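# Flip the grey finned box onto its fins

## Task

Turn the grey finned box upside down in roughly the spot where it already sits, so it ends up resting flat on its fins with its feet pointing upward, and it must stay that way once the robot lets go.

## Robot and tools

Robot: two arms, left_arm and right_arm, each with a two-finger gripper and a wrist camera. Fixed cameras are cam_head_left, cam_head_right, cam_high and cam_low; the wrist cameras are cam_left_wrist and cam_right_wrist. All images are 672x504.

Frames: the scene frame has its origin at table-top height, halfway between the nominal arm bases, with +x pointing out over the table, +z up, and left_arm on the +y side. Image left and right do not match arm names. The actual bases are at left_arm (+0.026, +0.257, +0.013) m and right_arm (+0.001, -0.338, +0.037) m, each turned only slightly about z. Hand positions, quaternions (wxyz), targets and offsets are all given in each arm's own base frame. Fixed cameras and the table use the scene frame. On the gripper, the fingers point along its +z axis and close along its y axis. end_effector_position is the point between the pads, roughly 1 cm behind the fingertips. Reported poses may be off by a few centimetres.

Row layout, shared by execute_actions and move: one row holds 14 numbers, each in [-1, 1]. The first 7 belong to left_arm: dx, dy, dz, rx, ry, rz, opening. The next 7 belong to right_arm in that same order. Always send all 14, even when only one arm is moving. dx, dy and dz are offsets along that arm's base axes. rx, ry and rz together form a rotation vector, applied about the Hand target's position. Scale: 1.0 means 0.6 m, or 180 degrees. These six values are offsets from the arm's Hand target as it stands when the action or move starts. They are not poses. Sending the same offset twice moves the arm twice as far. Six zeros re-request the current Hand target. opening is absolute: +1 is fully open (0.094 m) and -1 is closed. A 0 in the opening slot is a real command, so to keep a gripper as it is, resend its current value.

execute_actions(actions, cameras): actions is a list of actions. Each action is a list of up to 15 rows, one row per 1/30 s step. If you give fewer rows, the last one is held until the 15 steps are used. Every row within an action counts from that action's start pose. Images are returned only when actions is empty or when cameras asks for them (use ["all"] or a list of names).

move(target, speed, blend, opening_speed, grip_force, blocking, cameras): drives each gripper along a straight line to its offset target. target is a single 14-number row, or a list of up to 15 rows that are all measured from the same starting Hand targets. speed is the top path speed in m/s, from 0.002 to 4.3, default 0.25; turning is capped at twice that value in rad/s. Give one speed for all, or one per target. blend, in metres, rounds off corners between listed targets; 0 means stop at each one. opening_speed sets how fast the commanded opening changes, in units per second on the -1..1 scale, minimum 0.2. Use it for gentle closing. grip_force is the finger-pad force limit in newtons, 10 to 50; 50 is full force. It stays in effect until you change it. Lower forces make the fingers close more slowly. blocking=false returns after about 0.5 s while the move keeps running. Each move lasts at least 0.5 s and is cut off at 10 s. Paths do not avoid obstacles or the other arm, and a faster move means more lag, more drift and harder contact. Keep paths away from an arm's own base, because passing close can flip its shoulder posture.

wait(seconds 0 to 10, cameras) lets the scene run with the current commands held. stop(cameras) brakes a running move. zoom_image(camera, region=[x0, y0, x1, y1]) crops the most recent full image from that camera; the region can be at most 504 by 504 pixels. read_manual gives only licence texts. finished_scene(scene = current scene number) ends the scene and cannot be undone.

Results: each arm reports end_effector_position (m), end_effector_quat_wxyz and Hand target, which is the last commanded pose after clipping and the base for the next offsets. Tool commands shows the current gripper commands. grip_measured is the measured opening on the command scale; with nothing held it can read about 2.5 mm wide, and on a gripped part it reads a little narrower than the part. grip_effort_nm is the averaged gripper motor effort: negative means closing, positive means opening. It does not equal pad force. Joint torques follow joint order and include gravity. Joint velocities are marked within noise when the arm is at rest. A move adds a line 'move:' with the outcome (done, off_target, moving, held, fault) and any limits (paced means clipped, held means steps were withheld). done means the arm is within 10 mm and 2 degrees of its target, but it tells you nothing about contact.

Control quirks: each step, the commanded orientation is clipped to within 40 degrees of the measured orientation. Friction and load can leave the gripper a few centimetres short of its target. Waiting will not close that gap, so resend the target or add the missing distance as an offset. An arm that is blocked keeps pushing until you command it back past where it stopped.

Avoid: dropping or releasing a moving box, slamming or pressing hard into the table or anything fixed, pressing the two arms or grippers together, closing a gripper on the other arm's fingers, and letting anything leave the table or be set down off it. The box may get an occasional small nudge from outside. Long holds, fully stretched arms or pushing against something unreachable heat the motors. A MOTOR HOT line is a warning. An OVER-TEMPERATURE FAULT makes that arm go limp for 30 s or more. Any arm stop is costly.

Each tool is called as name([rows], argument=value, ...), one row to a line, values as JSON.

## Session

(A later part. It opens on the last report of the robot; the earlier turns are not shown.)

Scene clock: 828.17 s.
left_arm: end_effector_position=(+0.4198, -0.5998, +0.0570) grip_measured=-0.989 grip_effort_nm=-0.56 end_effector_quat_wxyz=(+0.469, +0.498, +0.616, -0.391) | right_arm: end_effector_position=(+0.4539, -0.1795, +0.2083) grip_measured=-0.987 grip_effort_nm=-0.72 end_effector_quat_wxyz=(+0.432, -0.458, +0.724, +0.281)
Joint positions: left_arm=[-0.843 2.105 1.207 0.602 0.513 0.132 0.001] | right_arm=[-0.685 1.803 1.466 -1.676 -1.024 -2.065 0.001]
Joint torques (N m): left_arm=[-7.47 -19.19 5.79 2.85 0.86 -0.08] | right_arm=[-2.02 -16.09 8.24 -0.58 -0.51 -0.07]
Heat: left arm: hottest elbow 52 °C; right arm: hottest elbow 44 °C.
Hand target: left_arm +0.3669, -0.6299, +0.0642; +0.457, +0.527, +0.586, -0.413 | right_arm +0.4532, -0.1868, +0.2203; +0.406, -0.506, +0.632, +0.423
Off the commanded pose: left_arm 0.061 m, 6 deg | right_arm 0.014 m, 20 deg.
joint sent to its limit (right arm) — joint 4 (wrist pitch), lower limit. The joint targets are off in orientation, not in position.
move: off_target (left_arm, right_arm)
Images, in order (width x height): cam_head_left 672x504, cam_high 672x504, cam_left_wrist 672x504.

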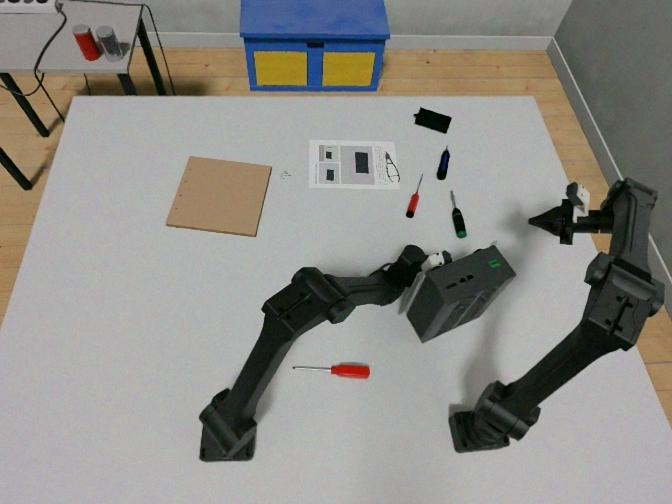

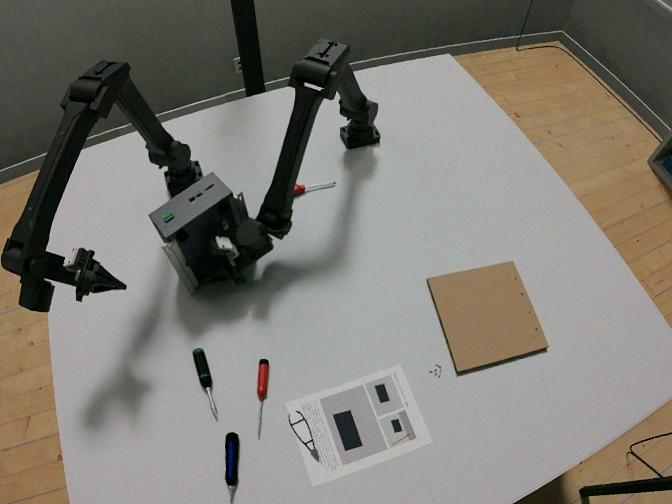

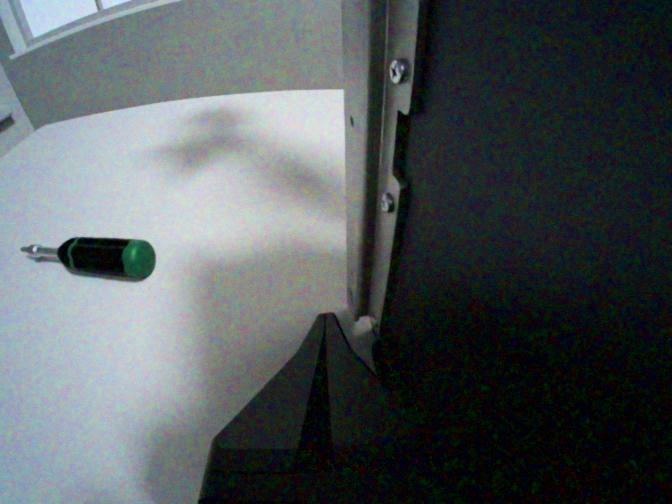

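move(target=[-0.07,0.02,0.0,0,0,0,-1,0,0,0,0,0,0,-1], speed=0.03, cameras=["cam_left_wrist","cam_head_left","cam_high"])

zoom_image(camera="cam_head_left", region=[380, 220, 540, 360])

Scene clock: 890.63 s.
left_arm: end_effector_position=(+0.3740, -0.5922, +0.0563) grip_measured=-0.989 grip_effort_nm=-0.56 end_effector_quat_wxyz=(+0.467, +0.500, +0.615, -0.392) | right_arm: end_effector_position=(+0.4539, -0.1795, +0.2083) grip_measured=-0.987 grip_effort_nm=-0.72 end_effector_quat_wxyz=(+0.432, -0.458, +0.724, +0.281)
Joint positions: left_arm=[-0.894 2.051 1.092 0.667 0.468 0.119 0.001] | right_arm=[-0.685 1.803 1.466 -1.676 -1.024 -2.065 0.001]
Joint torques (N m): left_arm=[-7.06 -18.08 5.64 2.92 0.79 -0.09] | right_arm=[-1.55 -15.85 8.12 -0.59 -0.46 -0.09]
Heat: left arm: hottest elbow 45 °C; right arm: hottest elbow 44 °C.
Hand target: left_arm +0.3249, -0.6180, +0.0644; +0.457, +0.527, +0.586, -0.413 | right_arm +0.4532, -0.1868, +0.2203; +0.406, -0.506, +0.632, +0.423
Off the commanded pose: left_arm 0.056 m, 5 deg | right_arm 0.014 m, 20 deg.
joint sent to its limit (right arm) — joint 4 (wrist pitch), lower limit. The joint targets are off in orientation, not in position.
move: off_target (left_arm, right_arm)
Images, in order (width x height): cam_head_left 672x504, cam_high 672x504, cam_left_wrist 672x504.

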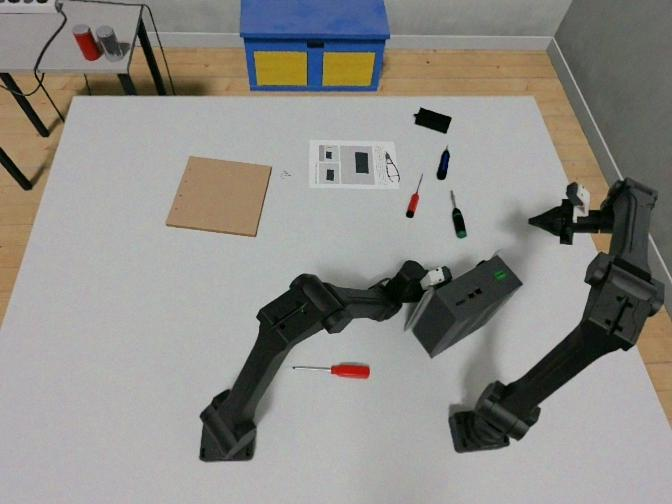

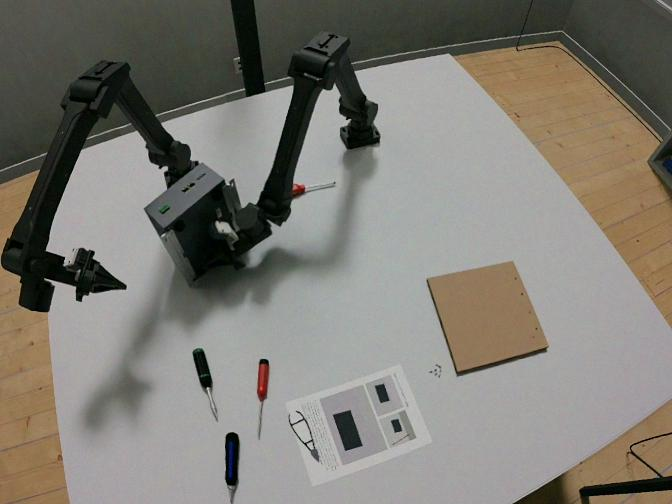

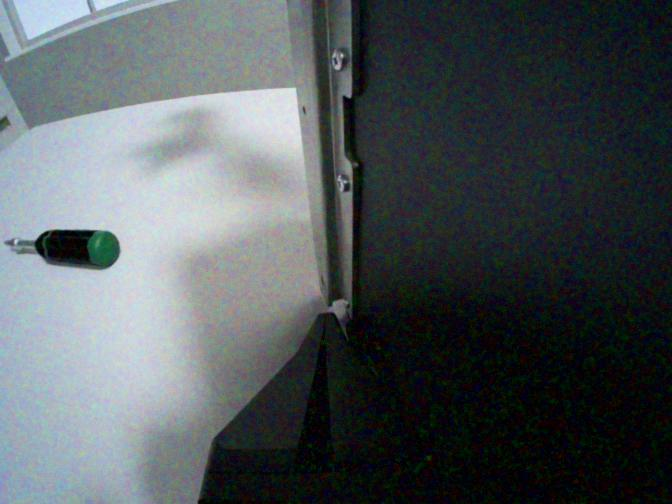

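Scaled by 3.150.

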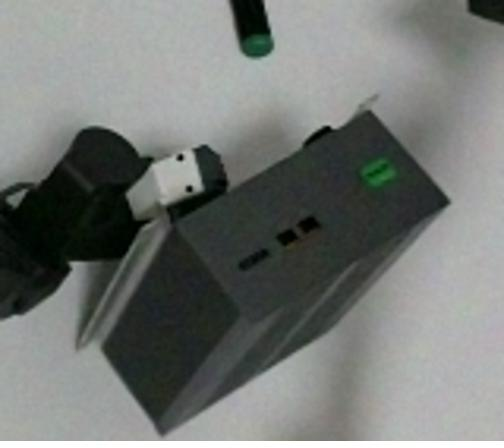

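move([
  [0.09,-0.0,0.0,0,0,0,-1,0,0,0,0,0,0,-1],
  [0.12,-0.02,0.0,0,0,-0.15,-1,0,0,0,0,0,0,-1],
], speed=0.06, cameras=["cam_left_wrist","cam_head_left","cam_high"])

zoom_image(camera="cam_high", region=[120, 140, 320, 300])

Scene clock: 909.57 s.
left_arm: end_effector_position=(+0.3756, -0.6174, +0.0700) grip_measured=-0.989 grip_effort_nm=-0.56 end_effector_quat_wxyz=(+0.333, +0.648, +0.446, -0.520) | right_arm: end_effector_position=(+0.4539, -0.1795, +0.2083) grip_measured=-0.987 grip_effort_nm=-0.72 end_effector_quat_wxyz=(+0.432, -0.458, +0.724, +0.281)
Joint positions: left_arm=[-0.807 2.168 1.436 0.181 1.099 0.468 0.001] | right_arm=[-0.685 1.803 1.466 -1.676 -1.024 -2.065 0.001]
Joint torques (N m): left_arm=[-0.09 -16.26 12.57 1.77 -0.41 -0.09] | right_arm=[-1.38 -15.79 8.16 -0.72 -0.48 -0.05]
Heat: left arm: hottest elbow 45 °C; right arm: hottest elbow 44 °C.
Hand target: left_arm +0.3969, -0.6299, +0.0643; +0.348, +0.649, +0.446, -0.508 | right_arm +0.4532, -0.1868, +0.2203; +0.406, -0.506, +0.632, +0.423
Off the commanded pose: left_arm 0.025 m, 2 deg | right_arm 0.014 m, 20 deg.
joint sent to its limit (right arm) — joint 4 (wrist pitch), lower limit. The joint targets are off in orientation, not in position.
move: off_target (left_arm, right_arm)
Images, in order (width x height): cam_head_left 672x504, cam_high 672x504, cam_left_wrist 672x504.

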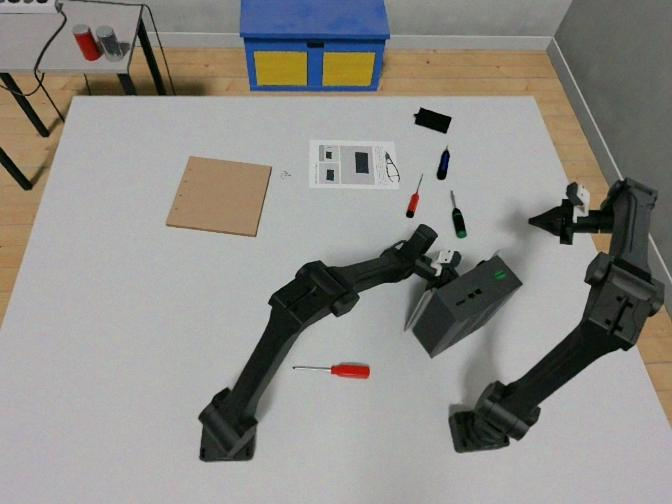

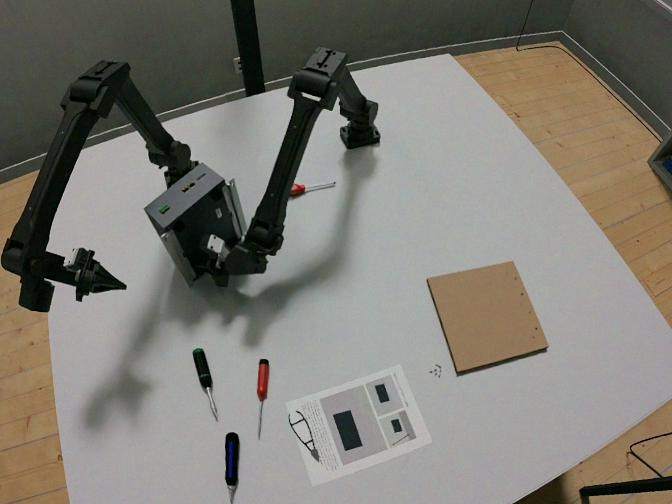

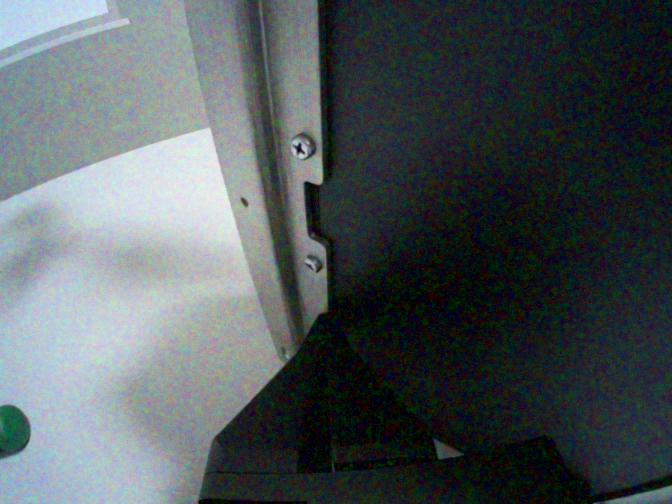

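Scaled by 2.520.

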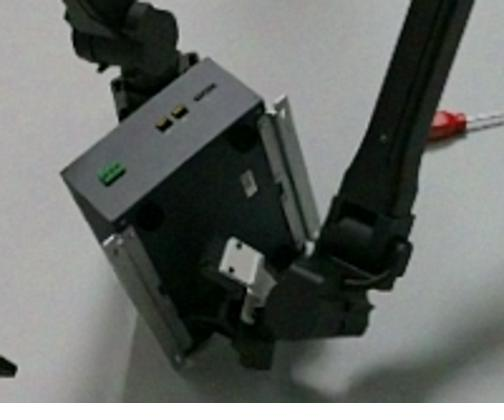

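move([
  [0,-0.05,0.0,0,0,0,-1,0,0,0,0,0,0,-1],
  [-0.12,-0.12,0.0,0,0,0,-1,0,0,0,0,0,0,-1],
], speed=0.03, cameras=["cam_left_wrist","cam_head_left","cam_high"])

zoom_image(camera="cam_head_left", region=[380, 220, 540, 360])

Scene clock: 920.27 s.
left_arm: end_effector_position=(+0.3663, -0.6735, +0.0717) grip_measured=-0.989 grip_effort_nm=-0.56 end_effector_quat_wxyz=(+0.359, +0.636, +0.467, -0.498) | right_arm: end_effector_position=(+0.4539, -0.1795, +0.2083) grip_measured=-0.987 grip_effort_nm=-0.72 end_effector_quat_wxyz=(+0.432, -0.458, +0.724, +0.281)
Joint positions: left_arm=[-0.886 2.214 1.511 0.267 0.952 0.354 0.001] | right_arm=[-0.685 1.803 1.466 -1.676 -1.024 -2.065 0.001]
Joint torques (N m): left_arm=[-6.42 -19.08 8.49 3.03 -0.01 -0.25] | right_arm=[-1.67 -16.03 8.18 -0.72 -0.54 -0.06]
Heat: left arm: hottest elbow 47 °C; right arm: hottest elbow 44 °C.
Hand target: left_arm +0.3250, -0.7019, +0.0643; +0.348, +0.649, +0.447, -0.508 | right_arm +0.4532, -0.1868, +0.2203; +0.406, -0.506, +0.632, +0.423
Off the commanded pose: left_arm 0.051 m, 3 deg | right_arm 0.014 m, 20 deg.
joint sent to its limit (right arm) — joint 4 (wrist pitch), lower limit. The joint targets are off in orientation, not in position.
move: off_target (left_arm, right_arm)
Images, in order (width x height): cam_head_left 672x504, cam_high 672x504, cam_left_wrist 672x504.

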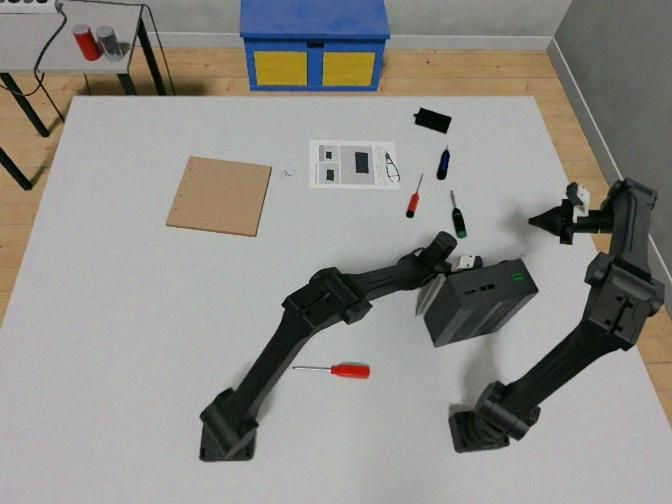

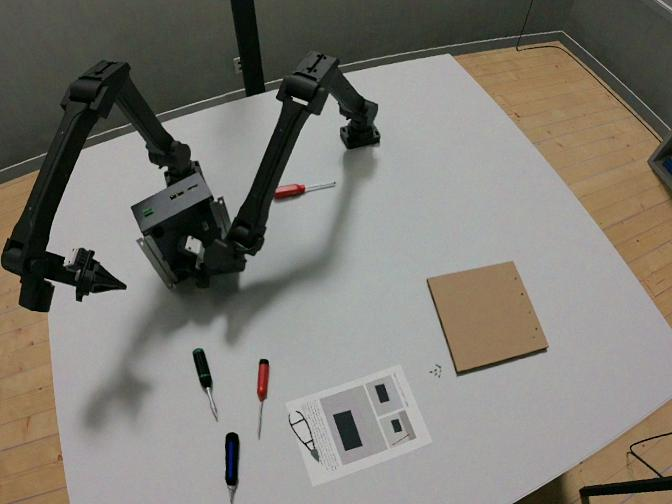

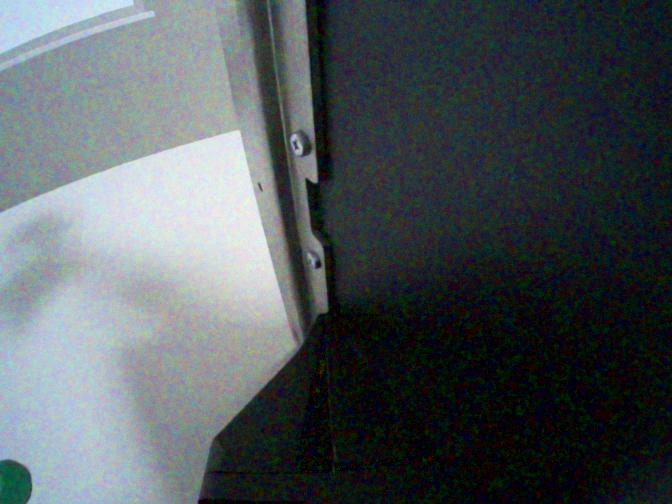

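Scaled by 3.150.

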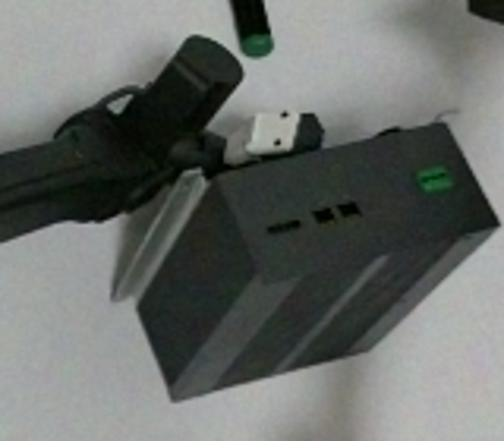

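move(target=[-0.06,-0.02,0.0,0,0,0,-1,0,0,0,0,0,0,-1], speed=0.03, cameras=["cam_left_wrist","cam_head_left","cam_high"])

zoom_image(camera="cam_head_left", region=[380, 220, 540, 360])

Scene clock: 932.20 s.
left_arm: end_effector_position=(+0.3501, -0.6890, +0.0736) grip_measured=-0.989 grip_effort_nm=-0.56 end_effector_quat_wxyz=(+0.373, +0.627, +0.474, -0.493) | right_arm: end_effector_position=(+0.4539, -0.1795, +0.2083) grip_measured=-0.987 grip_effort_nm=-0.72 end_effector_quat_wxyz=(+0.432, -0.458, +0.724, +0.281)
Joint positions: left_arm=[-0.925 2.21 1.492 0.337 0.885 0.301 0.001] | right_arm=[-0.685 1.803 1.466 -1.676 -1.024 -2.065 0.001]
Joint torques (N m): left_arm=[-7.77 -19.96 6.83 2.37 0.66 -0.08] | right_arm=[-1.73 -15.5 8.01 -0.73 -0.47 -0.06]
Heat: left arm: hottest elbow 47 °C; right arm: hottest elbow 44 °C.
Hand target: left_arm +0.2891, -0.7139, +0.0644; +0.349, +0.649, +0.446, -0.508 | right_arm +0.4532, -0.1868, +0.2203; +0.406, -0.506, +0.632, +0.423
Off the commanded pose: left_arm 0.067 m, 5 deg | right_arm 0.014 m, 20 deg.
joint sent to its limit (right arm) — joint 4 (wrist pitch), lower limit. The joint targets are off in orientation, not in position.
move: off_target (left_arm, right_arm)
Images, in order (width x height): cam_head_left 672x504, cam_high 672x504, cam_left_wrist 672x504.

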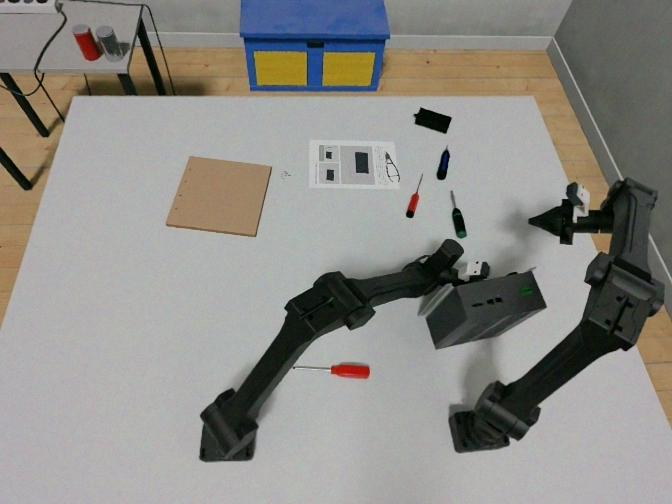

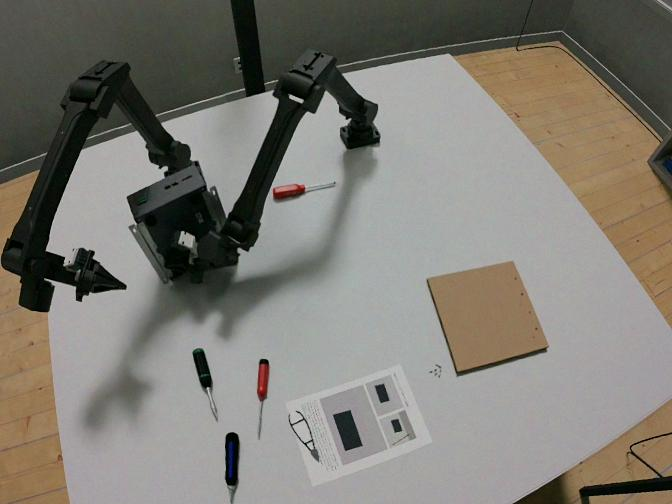

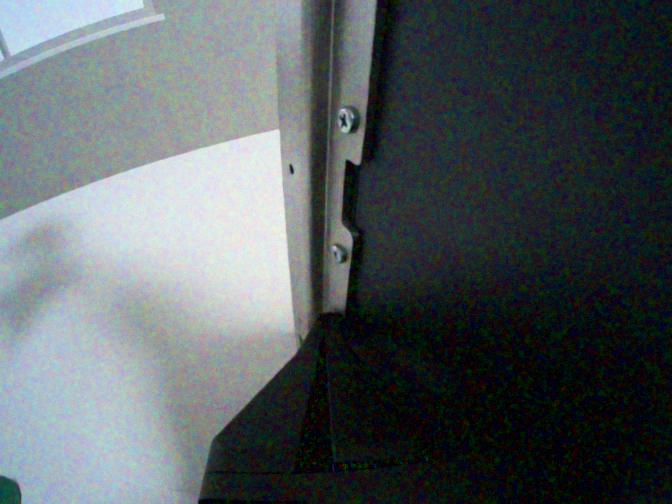

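Scaled by 3.150.

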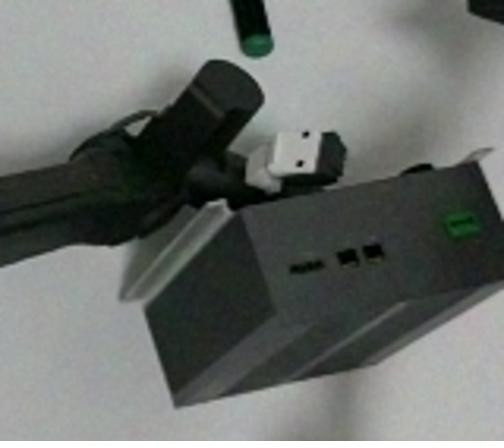

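zoom_image(camera="cam_high", region=[110, 140, 290, 290])

Scaled by 2.800.

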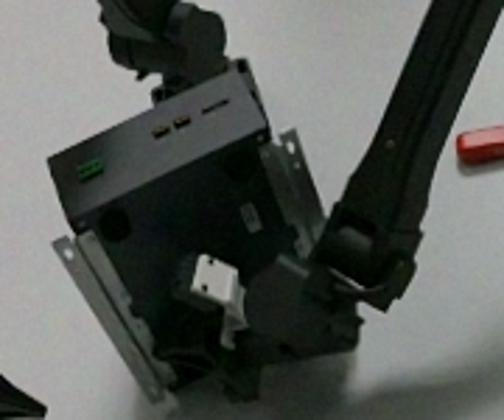

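move([
  [0.25,0.0,0.0,0,0,0,-1,0,0,0,0,0,0,-1],
  [0.33,0.5,0.25,0,0,0.15,-1,0,0,0.2,0,0,0,-1],
], speed=0.1, cameras=["all"])

zoom_image(camera="cam_high", region=[110, 140, 290, 290])

zoom_image(camera="cam_head_left", region=[400, 230, 560, 370])

Scene clock: 997.03 s.
left_arm: end_effector_position=(+0.4865, -0.4179, +0.2107) grip_measured=-0.989 grip_effort_nm=-0.56 end_effector_quat_wxyz=(+0.459, +0.532, +0.580, -0.412) | right_arm: end_effector_position=(+0.4519, -0.1760, +0.3191) grip_measured=-0.987 grip_effort_nm=-0.72 end_effector_quat_wxyz=(+0.473, -0.413, +0.741, +0.239)
Joint positions: left_arm=[-0.487 1.724 1.137 0.167 0.944 0.358 0.001] | right_arm=[-0.697 1.626 1.528 -1.679 -1.106 -1.842 0.001]
Joint torques (N m): left_arm=[-0.26 -15.33 8.39 1.61 0.24 -0.32] | right_arm=[-2.61 -13.8 10.92 -0.2 -0.84 0.05]
Heat: left arm: hottest elbow 46 °C; right arm: hottest elbow 44 °C.
Hand target: left_arm +0.4870, -0.4139, +0.2144; +0.457, +0.527, +0.586, -0.413 | right_arm +0.4532, -0.1867, +0.3405; +0.407, -0.506, +0.632, +0.423
Off the commanded pose: left_arm 0.005 m, 1 deg | right_arm 0.024 m, 28 deg.
joint sent to its limit (right arm) — joint 4 (wrist pitch), lower limit. The joint targets are off in orientation, not in position.
move: off_target (right_arm)

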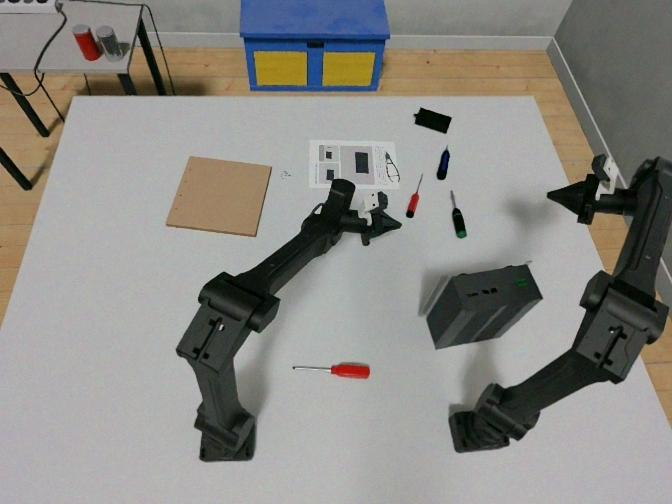

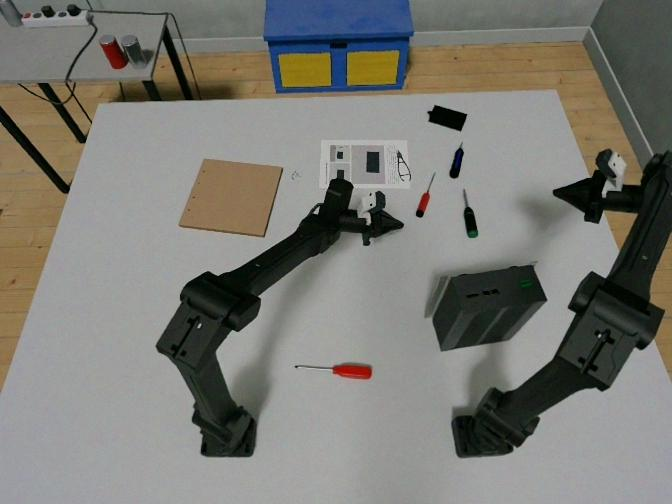

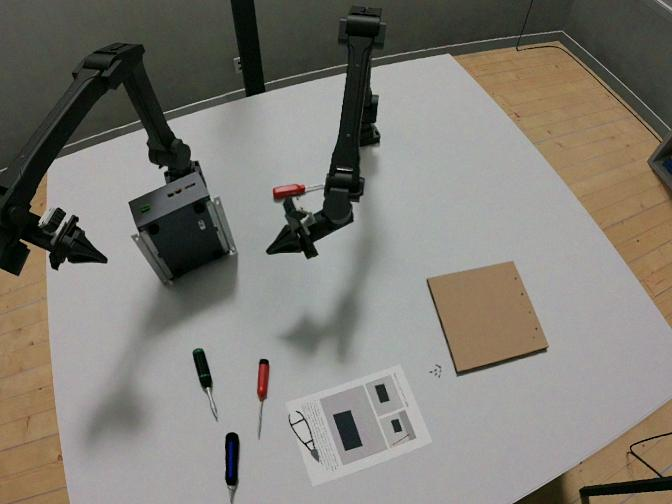

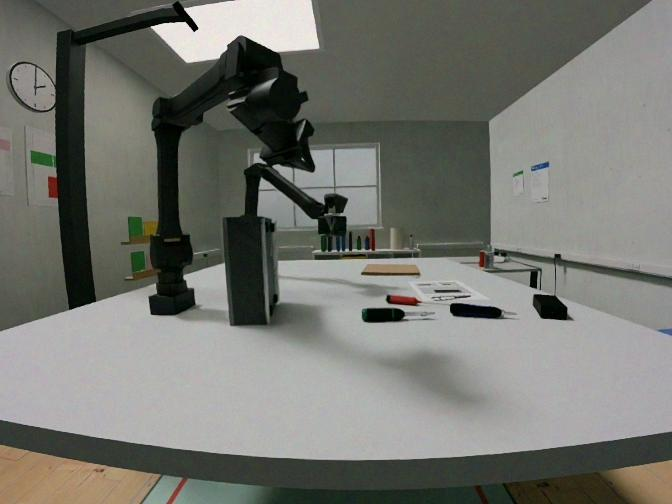

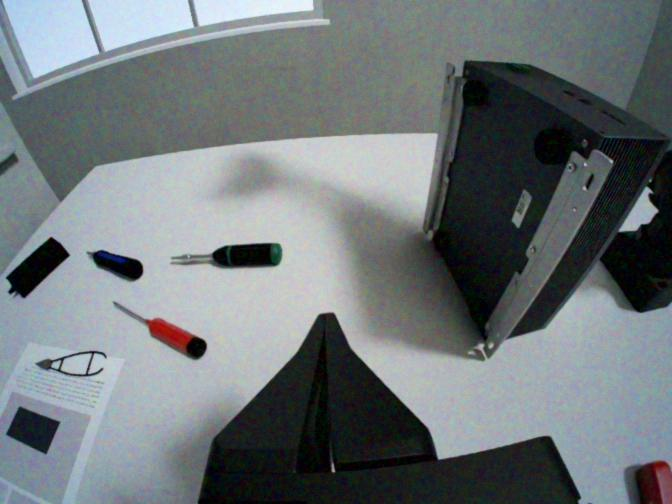

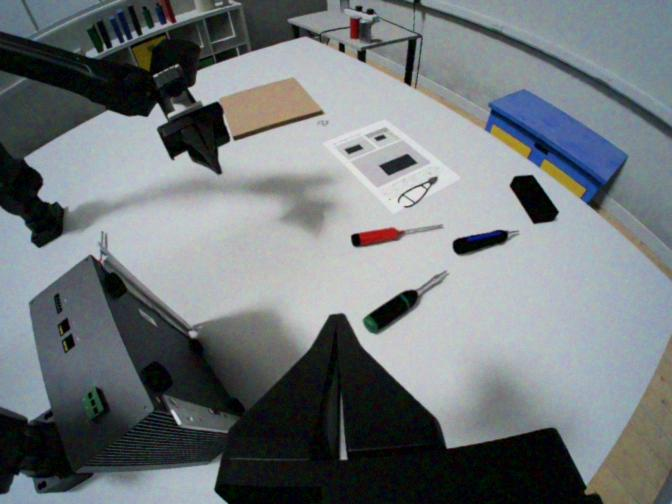

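Scaled by 2.800.

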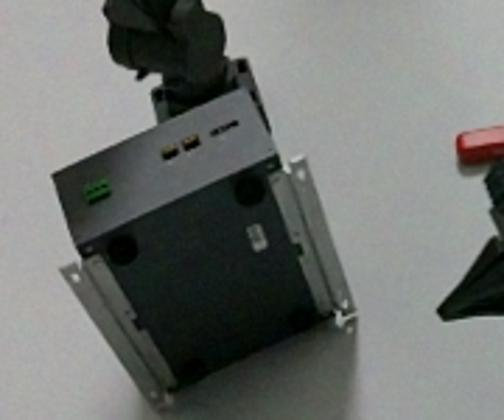

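Scaled by 3.150.

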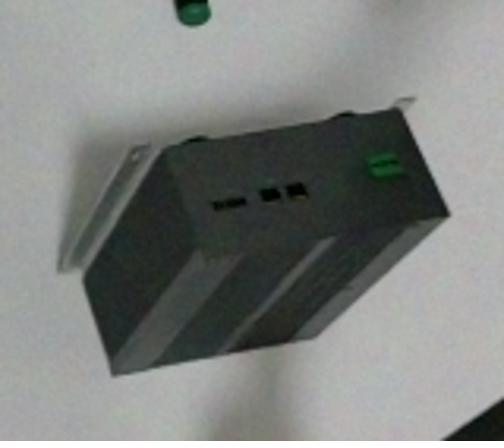

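move([
  [0,0,0,0,0,0,-1,-0.08,0.08,0.099,-0.3998,-0.0364,0.1001,1],
  [0,0,0,0,0,0,-1,-0.267,0.2195,0.099,-0.3998,-0.0364,0.1001,1],
], speed=0.15, cameras=["all"])

Scene clock: 1041.83 s.
left_arm: end_effector_position=(+0.4865, -0.4179, +0.2107) grip_measured=-0.989 grip_effort_nm=-0.56 end_effector_quat_wxyz=(+0.459, +0.532, +0.580, -0.412) | right_arm: end_effector_position=(+0.2934, -0.0601, +0.3990) grip_measured=+0.999 grip_effort_nm=0.07 end_effector_quat_wxyz=(-0.069, +0.747, -0.649, +0.128)
Joint positions: left_arm=[-0.487 1.724 1.137 0.167 0.944 0.358 0.001] | right_arm=[-0.197 1.007 1.409 -1.682 0.006 -1.909 0.094]
Joint torques (N m): left_arm=[-0.26 -15.44 8.36 1.62 0.23 -0.32] | right_arm=[0.09 -3.14 7.75 0.75 -0.23 0.05]
Heat: left arm: hottest elbow 45 °C; right arm: hottest elbow 46 °C.
Hand target: left_arm +0.4870, -0.4139, +0.2144; +0.457, +0.527, +0.586, -0.413 | right_arm +0.2931, -0.0550, +0.3998; +0.000, +0.756, -0.655, +0.000
Off the commanded pose: left_arm 0.005 m, 1 deg | right_arm 0.005 m, 17 deg.
joint sent to its limit (right arm) — joint 4 (wrist pitch), lower limit. The joint targets are off in orientation, not in position.
move: off_target (right_arm)

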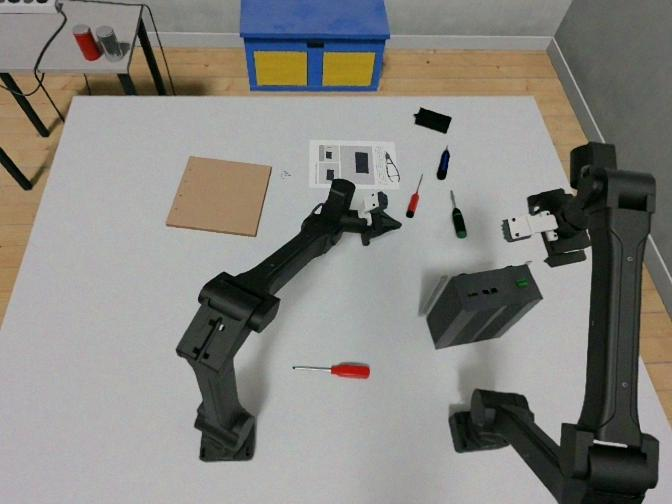

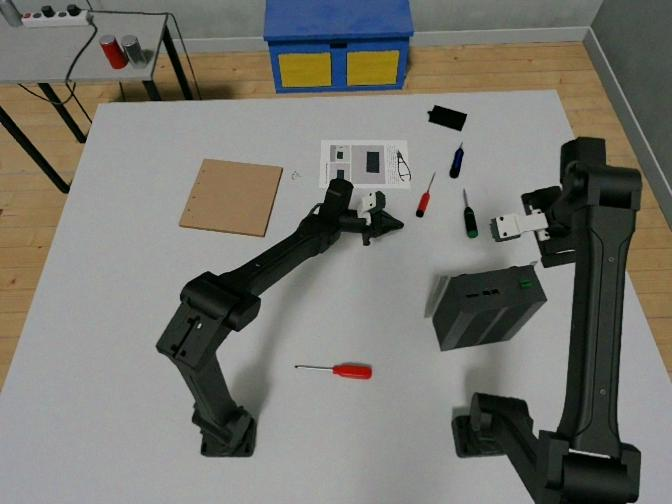

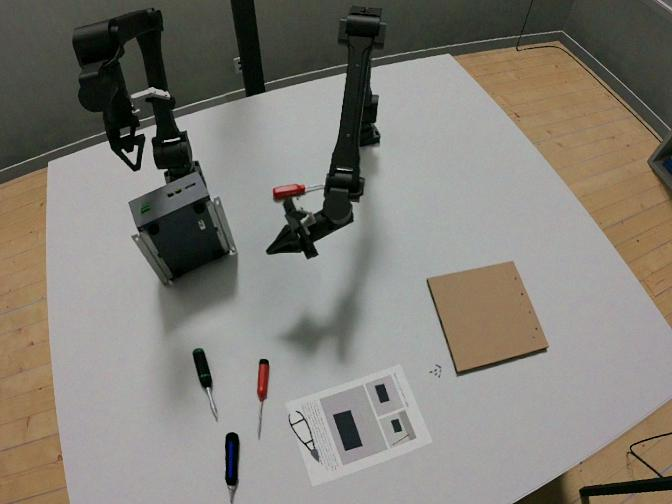

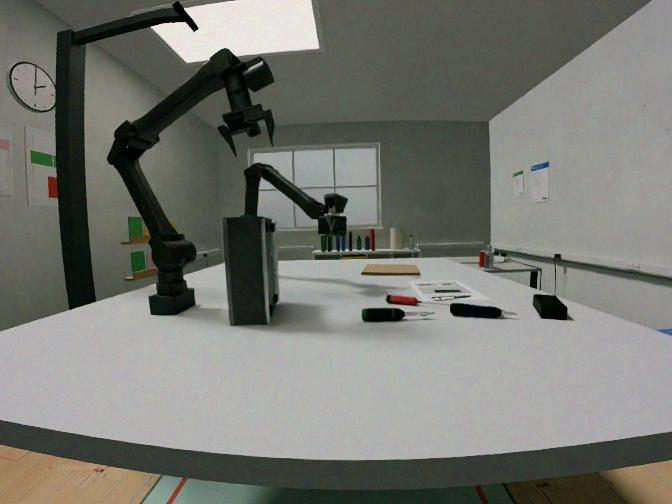

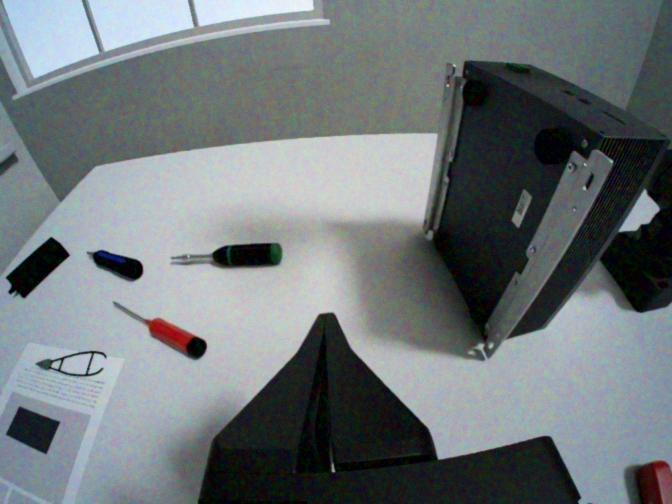

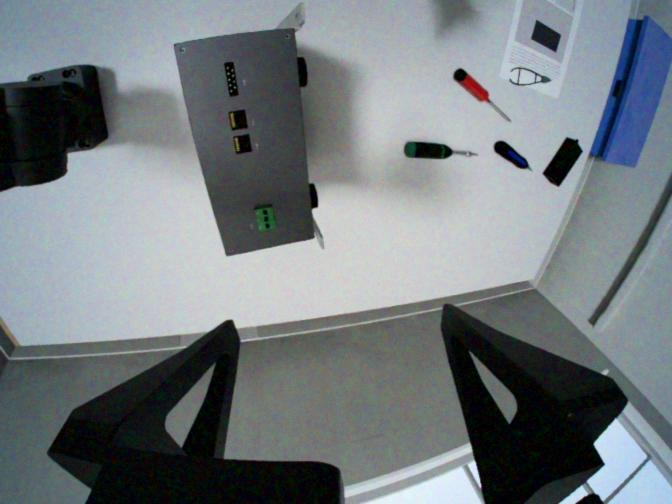

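move(target=[0,0,0,0,0,0,-1,-0.047,0.075,-0.14,0,0,0,1], speed=0.1, cameras=["cam_right_wrist","cam_low","cam_head_left"])

Scene clock: 1075.67 s.
left_arm: end_effector_position=(+0.4865, -0.4179, +0.2107) grip_measured=-0.989 grip_effort_nm=-0.56 end_effector_quat_wxyz=(+0.459, +0.532, +0.580, -0.412) | right_arm: end_effector_position=(+0.2675, -0.0147, +0.3125) grip_measured=+0.999 grip_effort_nm=0.07 end_effector_quat_wxyz=(-0.024, +0.754, -0.656, +0.035)
Joint positions: left_arm=[-0.487 1.724 1.137 0.167 0.944 0.358 0.001] | right_arm=[-0.05 0.994 1.19 -1.682 0.005 -1.76 0.094]
Joint torques (N m): left_arm=[-0.26 -15.38 8.4 1.65 0.22 -0.32] | right_arm=[0.38 -4.01 8.01 0.51 -0.26 0.13]
Heat: left arm: hottest elbow 45 °C; right arm: hottest elbow 45 °C.
Hand target: left_arm +0.4870, -0.4139, +0.2144; +0.457, +0.527, +0.586, -0.413 | right_arm +0.2648, -0.0100, +0.3157; +0.001, +0.756, -0.655, +0.000
Off the commanded pose: left_arm 0.005 m, 1 deg | right_arm 0.006 m, 5 deg.
joint sent to its limit (right arm) — joint 4 (wrist pitch), lower limit. The joint targets are off in orientation, not in position.
move: off_target (right_arm)
Images, in order (width x height): cam_head_left 672x504, cam_low 672x504, cam_right_wrist 672x504.

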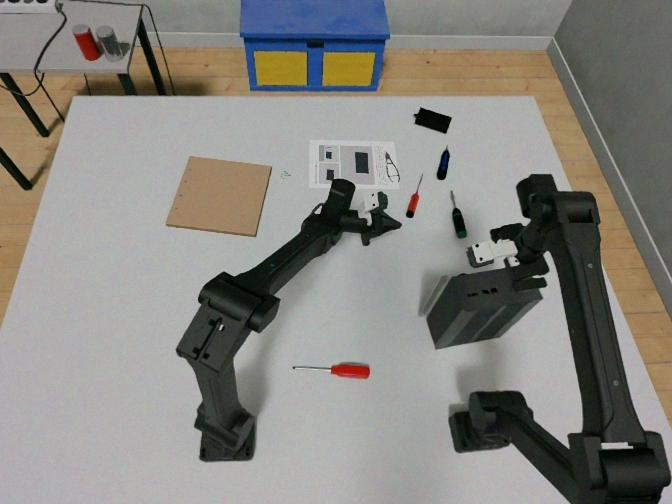

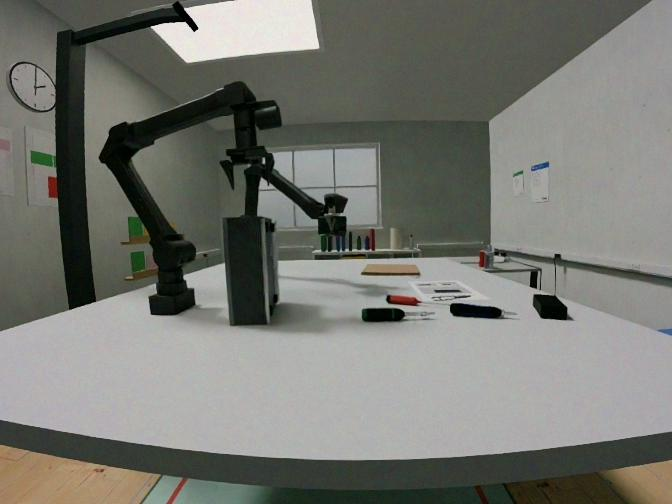

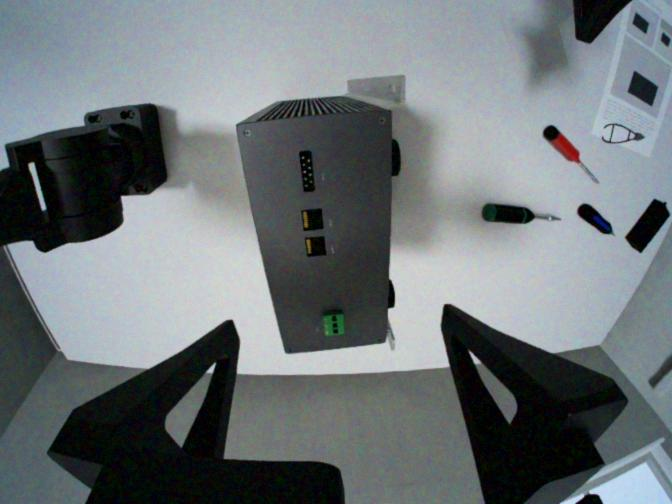

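move(target=[0,0,0,0,0,0,-1,0,0.02,-0.11,0,0,0.0222,1], speed=0.06, cameras=["cam_right_wrist","cam_low"])

zoom_image(camera="cam_low", region=[180, 120, 320, 260])

Scene clock: 1108.20 s.
left_arm: end_effector_position=(+0.4865, -0.4179, +0.2107) grip_measured=-0.989 grip_effort_nm=-0.56 end_effector_quat_wxyz=(+0.459, +0.532, +0.580, -0.412) | right_arm: end_effector_position=(+0.2609, -0.0025, +0.2504) grip_measured=+0.999 grip_effort_nm=0.07 end_effector_quat_wxyz=(+0.004, +0.770, -0.638, -0.001)
Joint positions: left_arm=[-0.487 1.724 1.137 0.167 0.944 0.358 0.001] | right_arm=[-0.005 1.018 1.044 -1.603 0.004 -1.763 0.094]
Joint torques (N m): left_arm=[-0.21 -15.44 8.38 1.62 0.23 -0.32] | right_arm=[0.85 -3.37 7.84 0.65 -0.25 -0.16]
Heat: left arm: hottest elbow 45 °C; right arm: hottest elbow 45 °C.
Hand target: left_arm +0.4870, -0.4139, +0.2144; +0.457, +0.527, +0.586, -0.413 | right_arm +0.2649, +0.0020, +0.2499; +0.000, +0.778, -0.628, +0.000
Off the commanded pose: left_arm 0.005 m, 1 deg | right_arm 0.006 m, 1 deg.
move: done
Images, in order (width x height): cam_low 672x504, cam_right_wrist 672x504.

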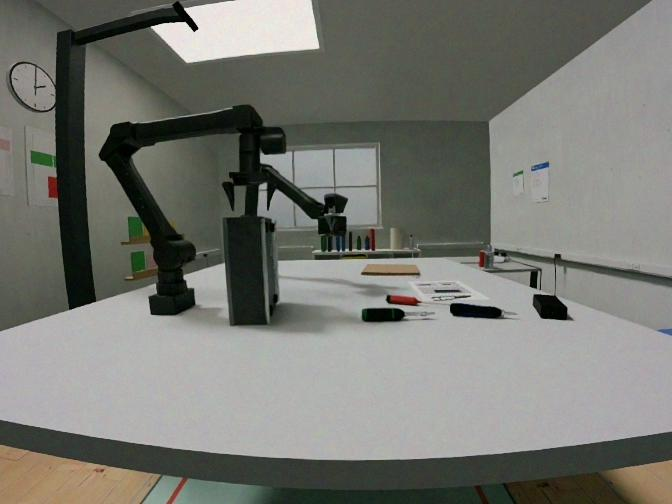

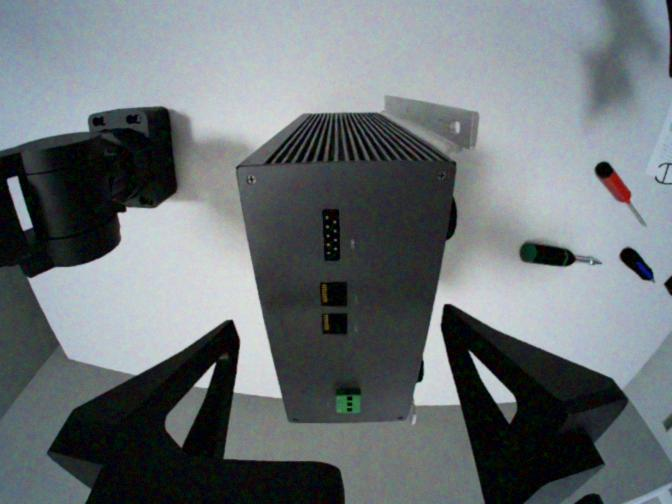

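Scaled by 3.600.

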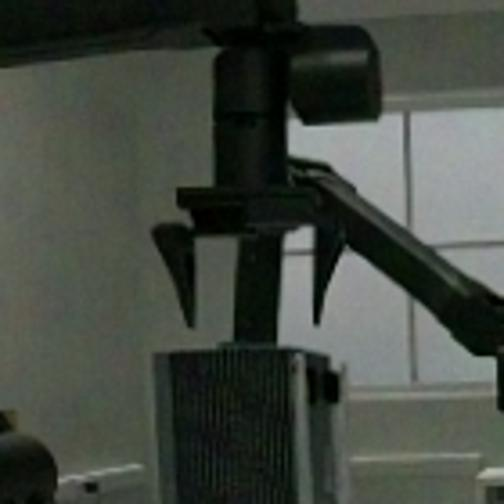

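move(target=[0,0,0,0,0,0,-1,0.005,0.0,-0.02,0,0,0.008,1], speed=0.03, cameras=["cam_right_wrist","cam_low"])

zoom_image(camera="cam_right_wrist", region=[180, 130, 500, 430])

Scene clock: 1127.40 s.
left_arm: end_effector_position=(+0.4865, -0.4179, +0.2107) grip_measured=-0.989 grip_effort_nm=-0.56 end_effector_quat_wxyz=(+0.459, +0.532, +0.580, -0.412) | right_arm: end_effector_position=(+0.2640, -0.0025, +0.2389) grip_measured=+0.999 grip_effort_nm=0.07 end_effector_quat_wxyz=(+0.003, +0.778, -0.628, -0.001)
Joint positions: left_arm=[-0.487 1.724 1.137 0.167 0.944 0.358 0.001] | right_arm=[-0.005 1.025 1.018 -1.569 0.004 -1.787 0.094]
Joint torques (N m): left_arm=[-0.26 -15.5 8.39 1.63 0.23 -0.32] | right_arm=[0.73 -3.19 7.9 0.87 -0.29 -0.17]
Heat: left arm: hottest elbow 45 °C; right arm: hottest elbow 45 °C.
Hand target: left_arm +0.4870, -0.4139, +0.2144; +0.457, +0.527, +0.586, -0.413 | right_arm +0.2679, +0.0020, +0.2378; +0.000, +0.786, -0.619, +0.000
Off the commanded pose: left_arm 0.005 m, 1 deg | right_arm 0.006 m, 1 deg.
move: done
Images, in order (width x height): cam_low 672x504, cam_right_wrist 672x504.

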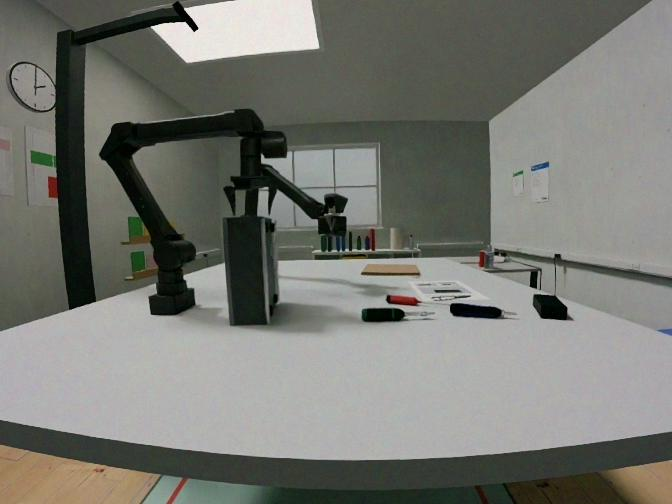

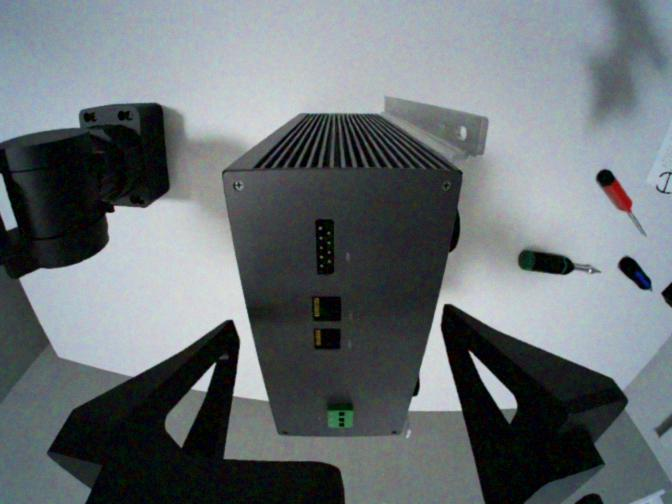

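Scaled by 1.575 from the camera's 672x504 image, which has a finer 960x720 frame.

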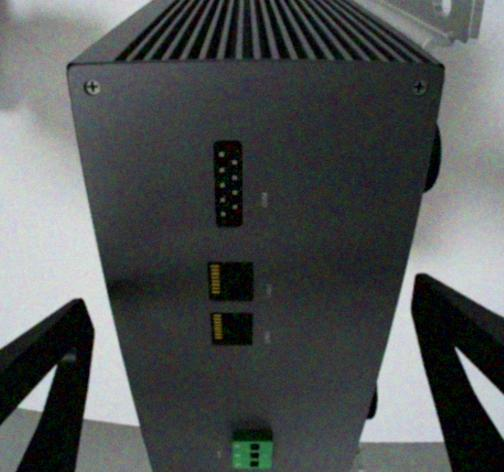

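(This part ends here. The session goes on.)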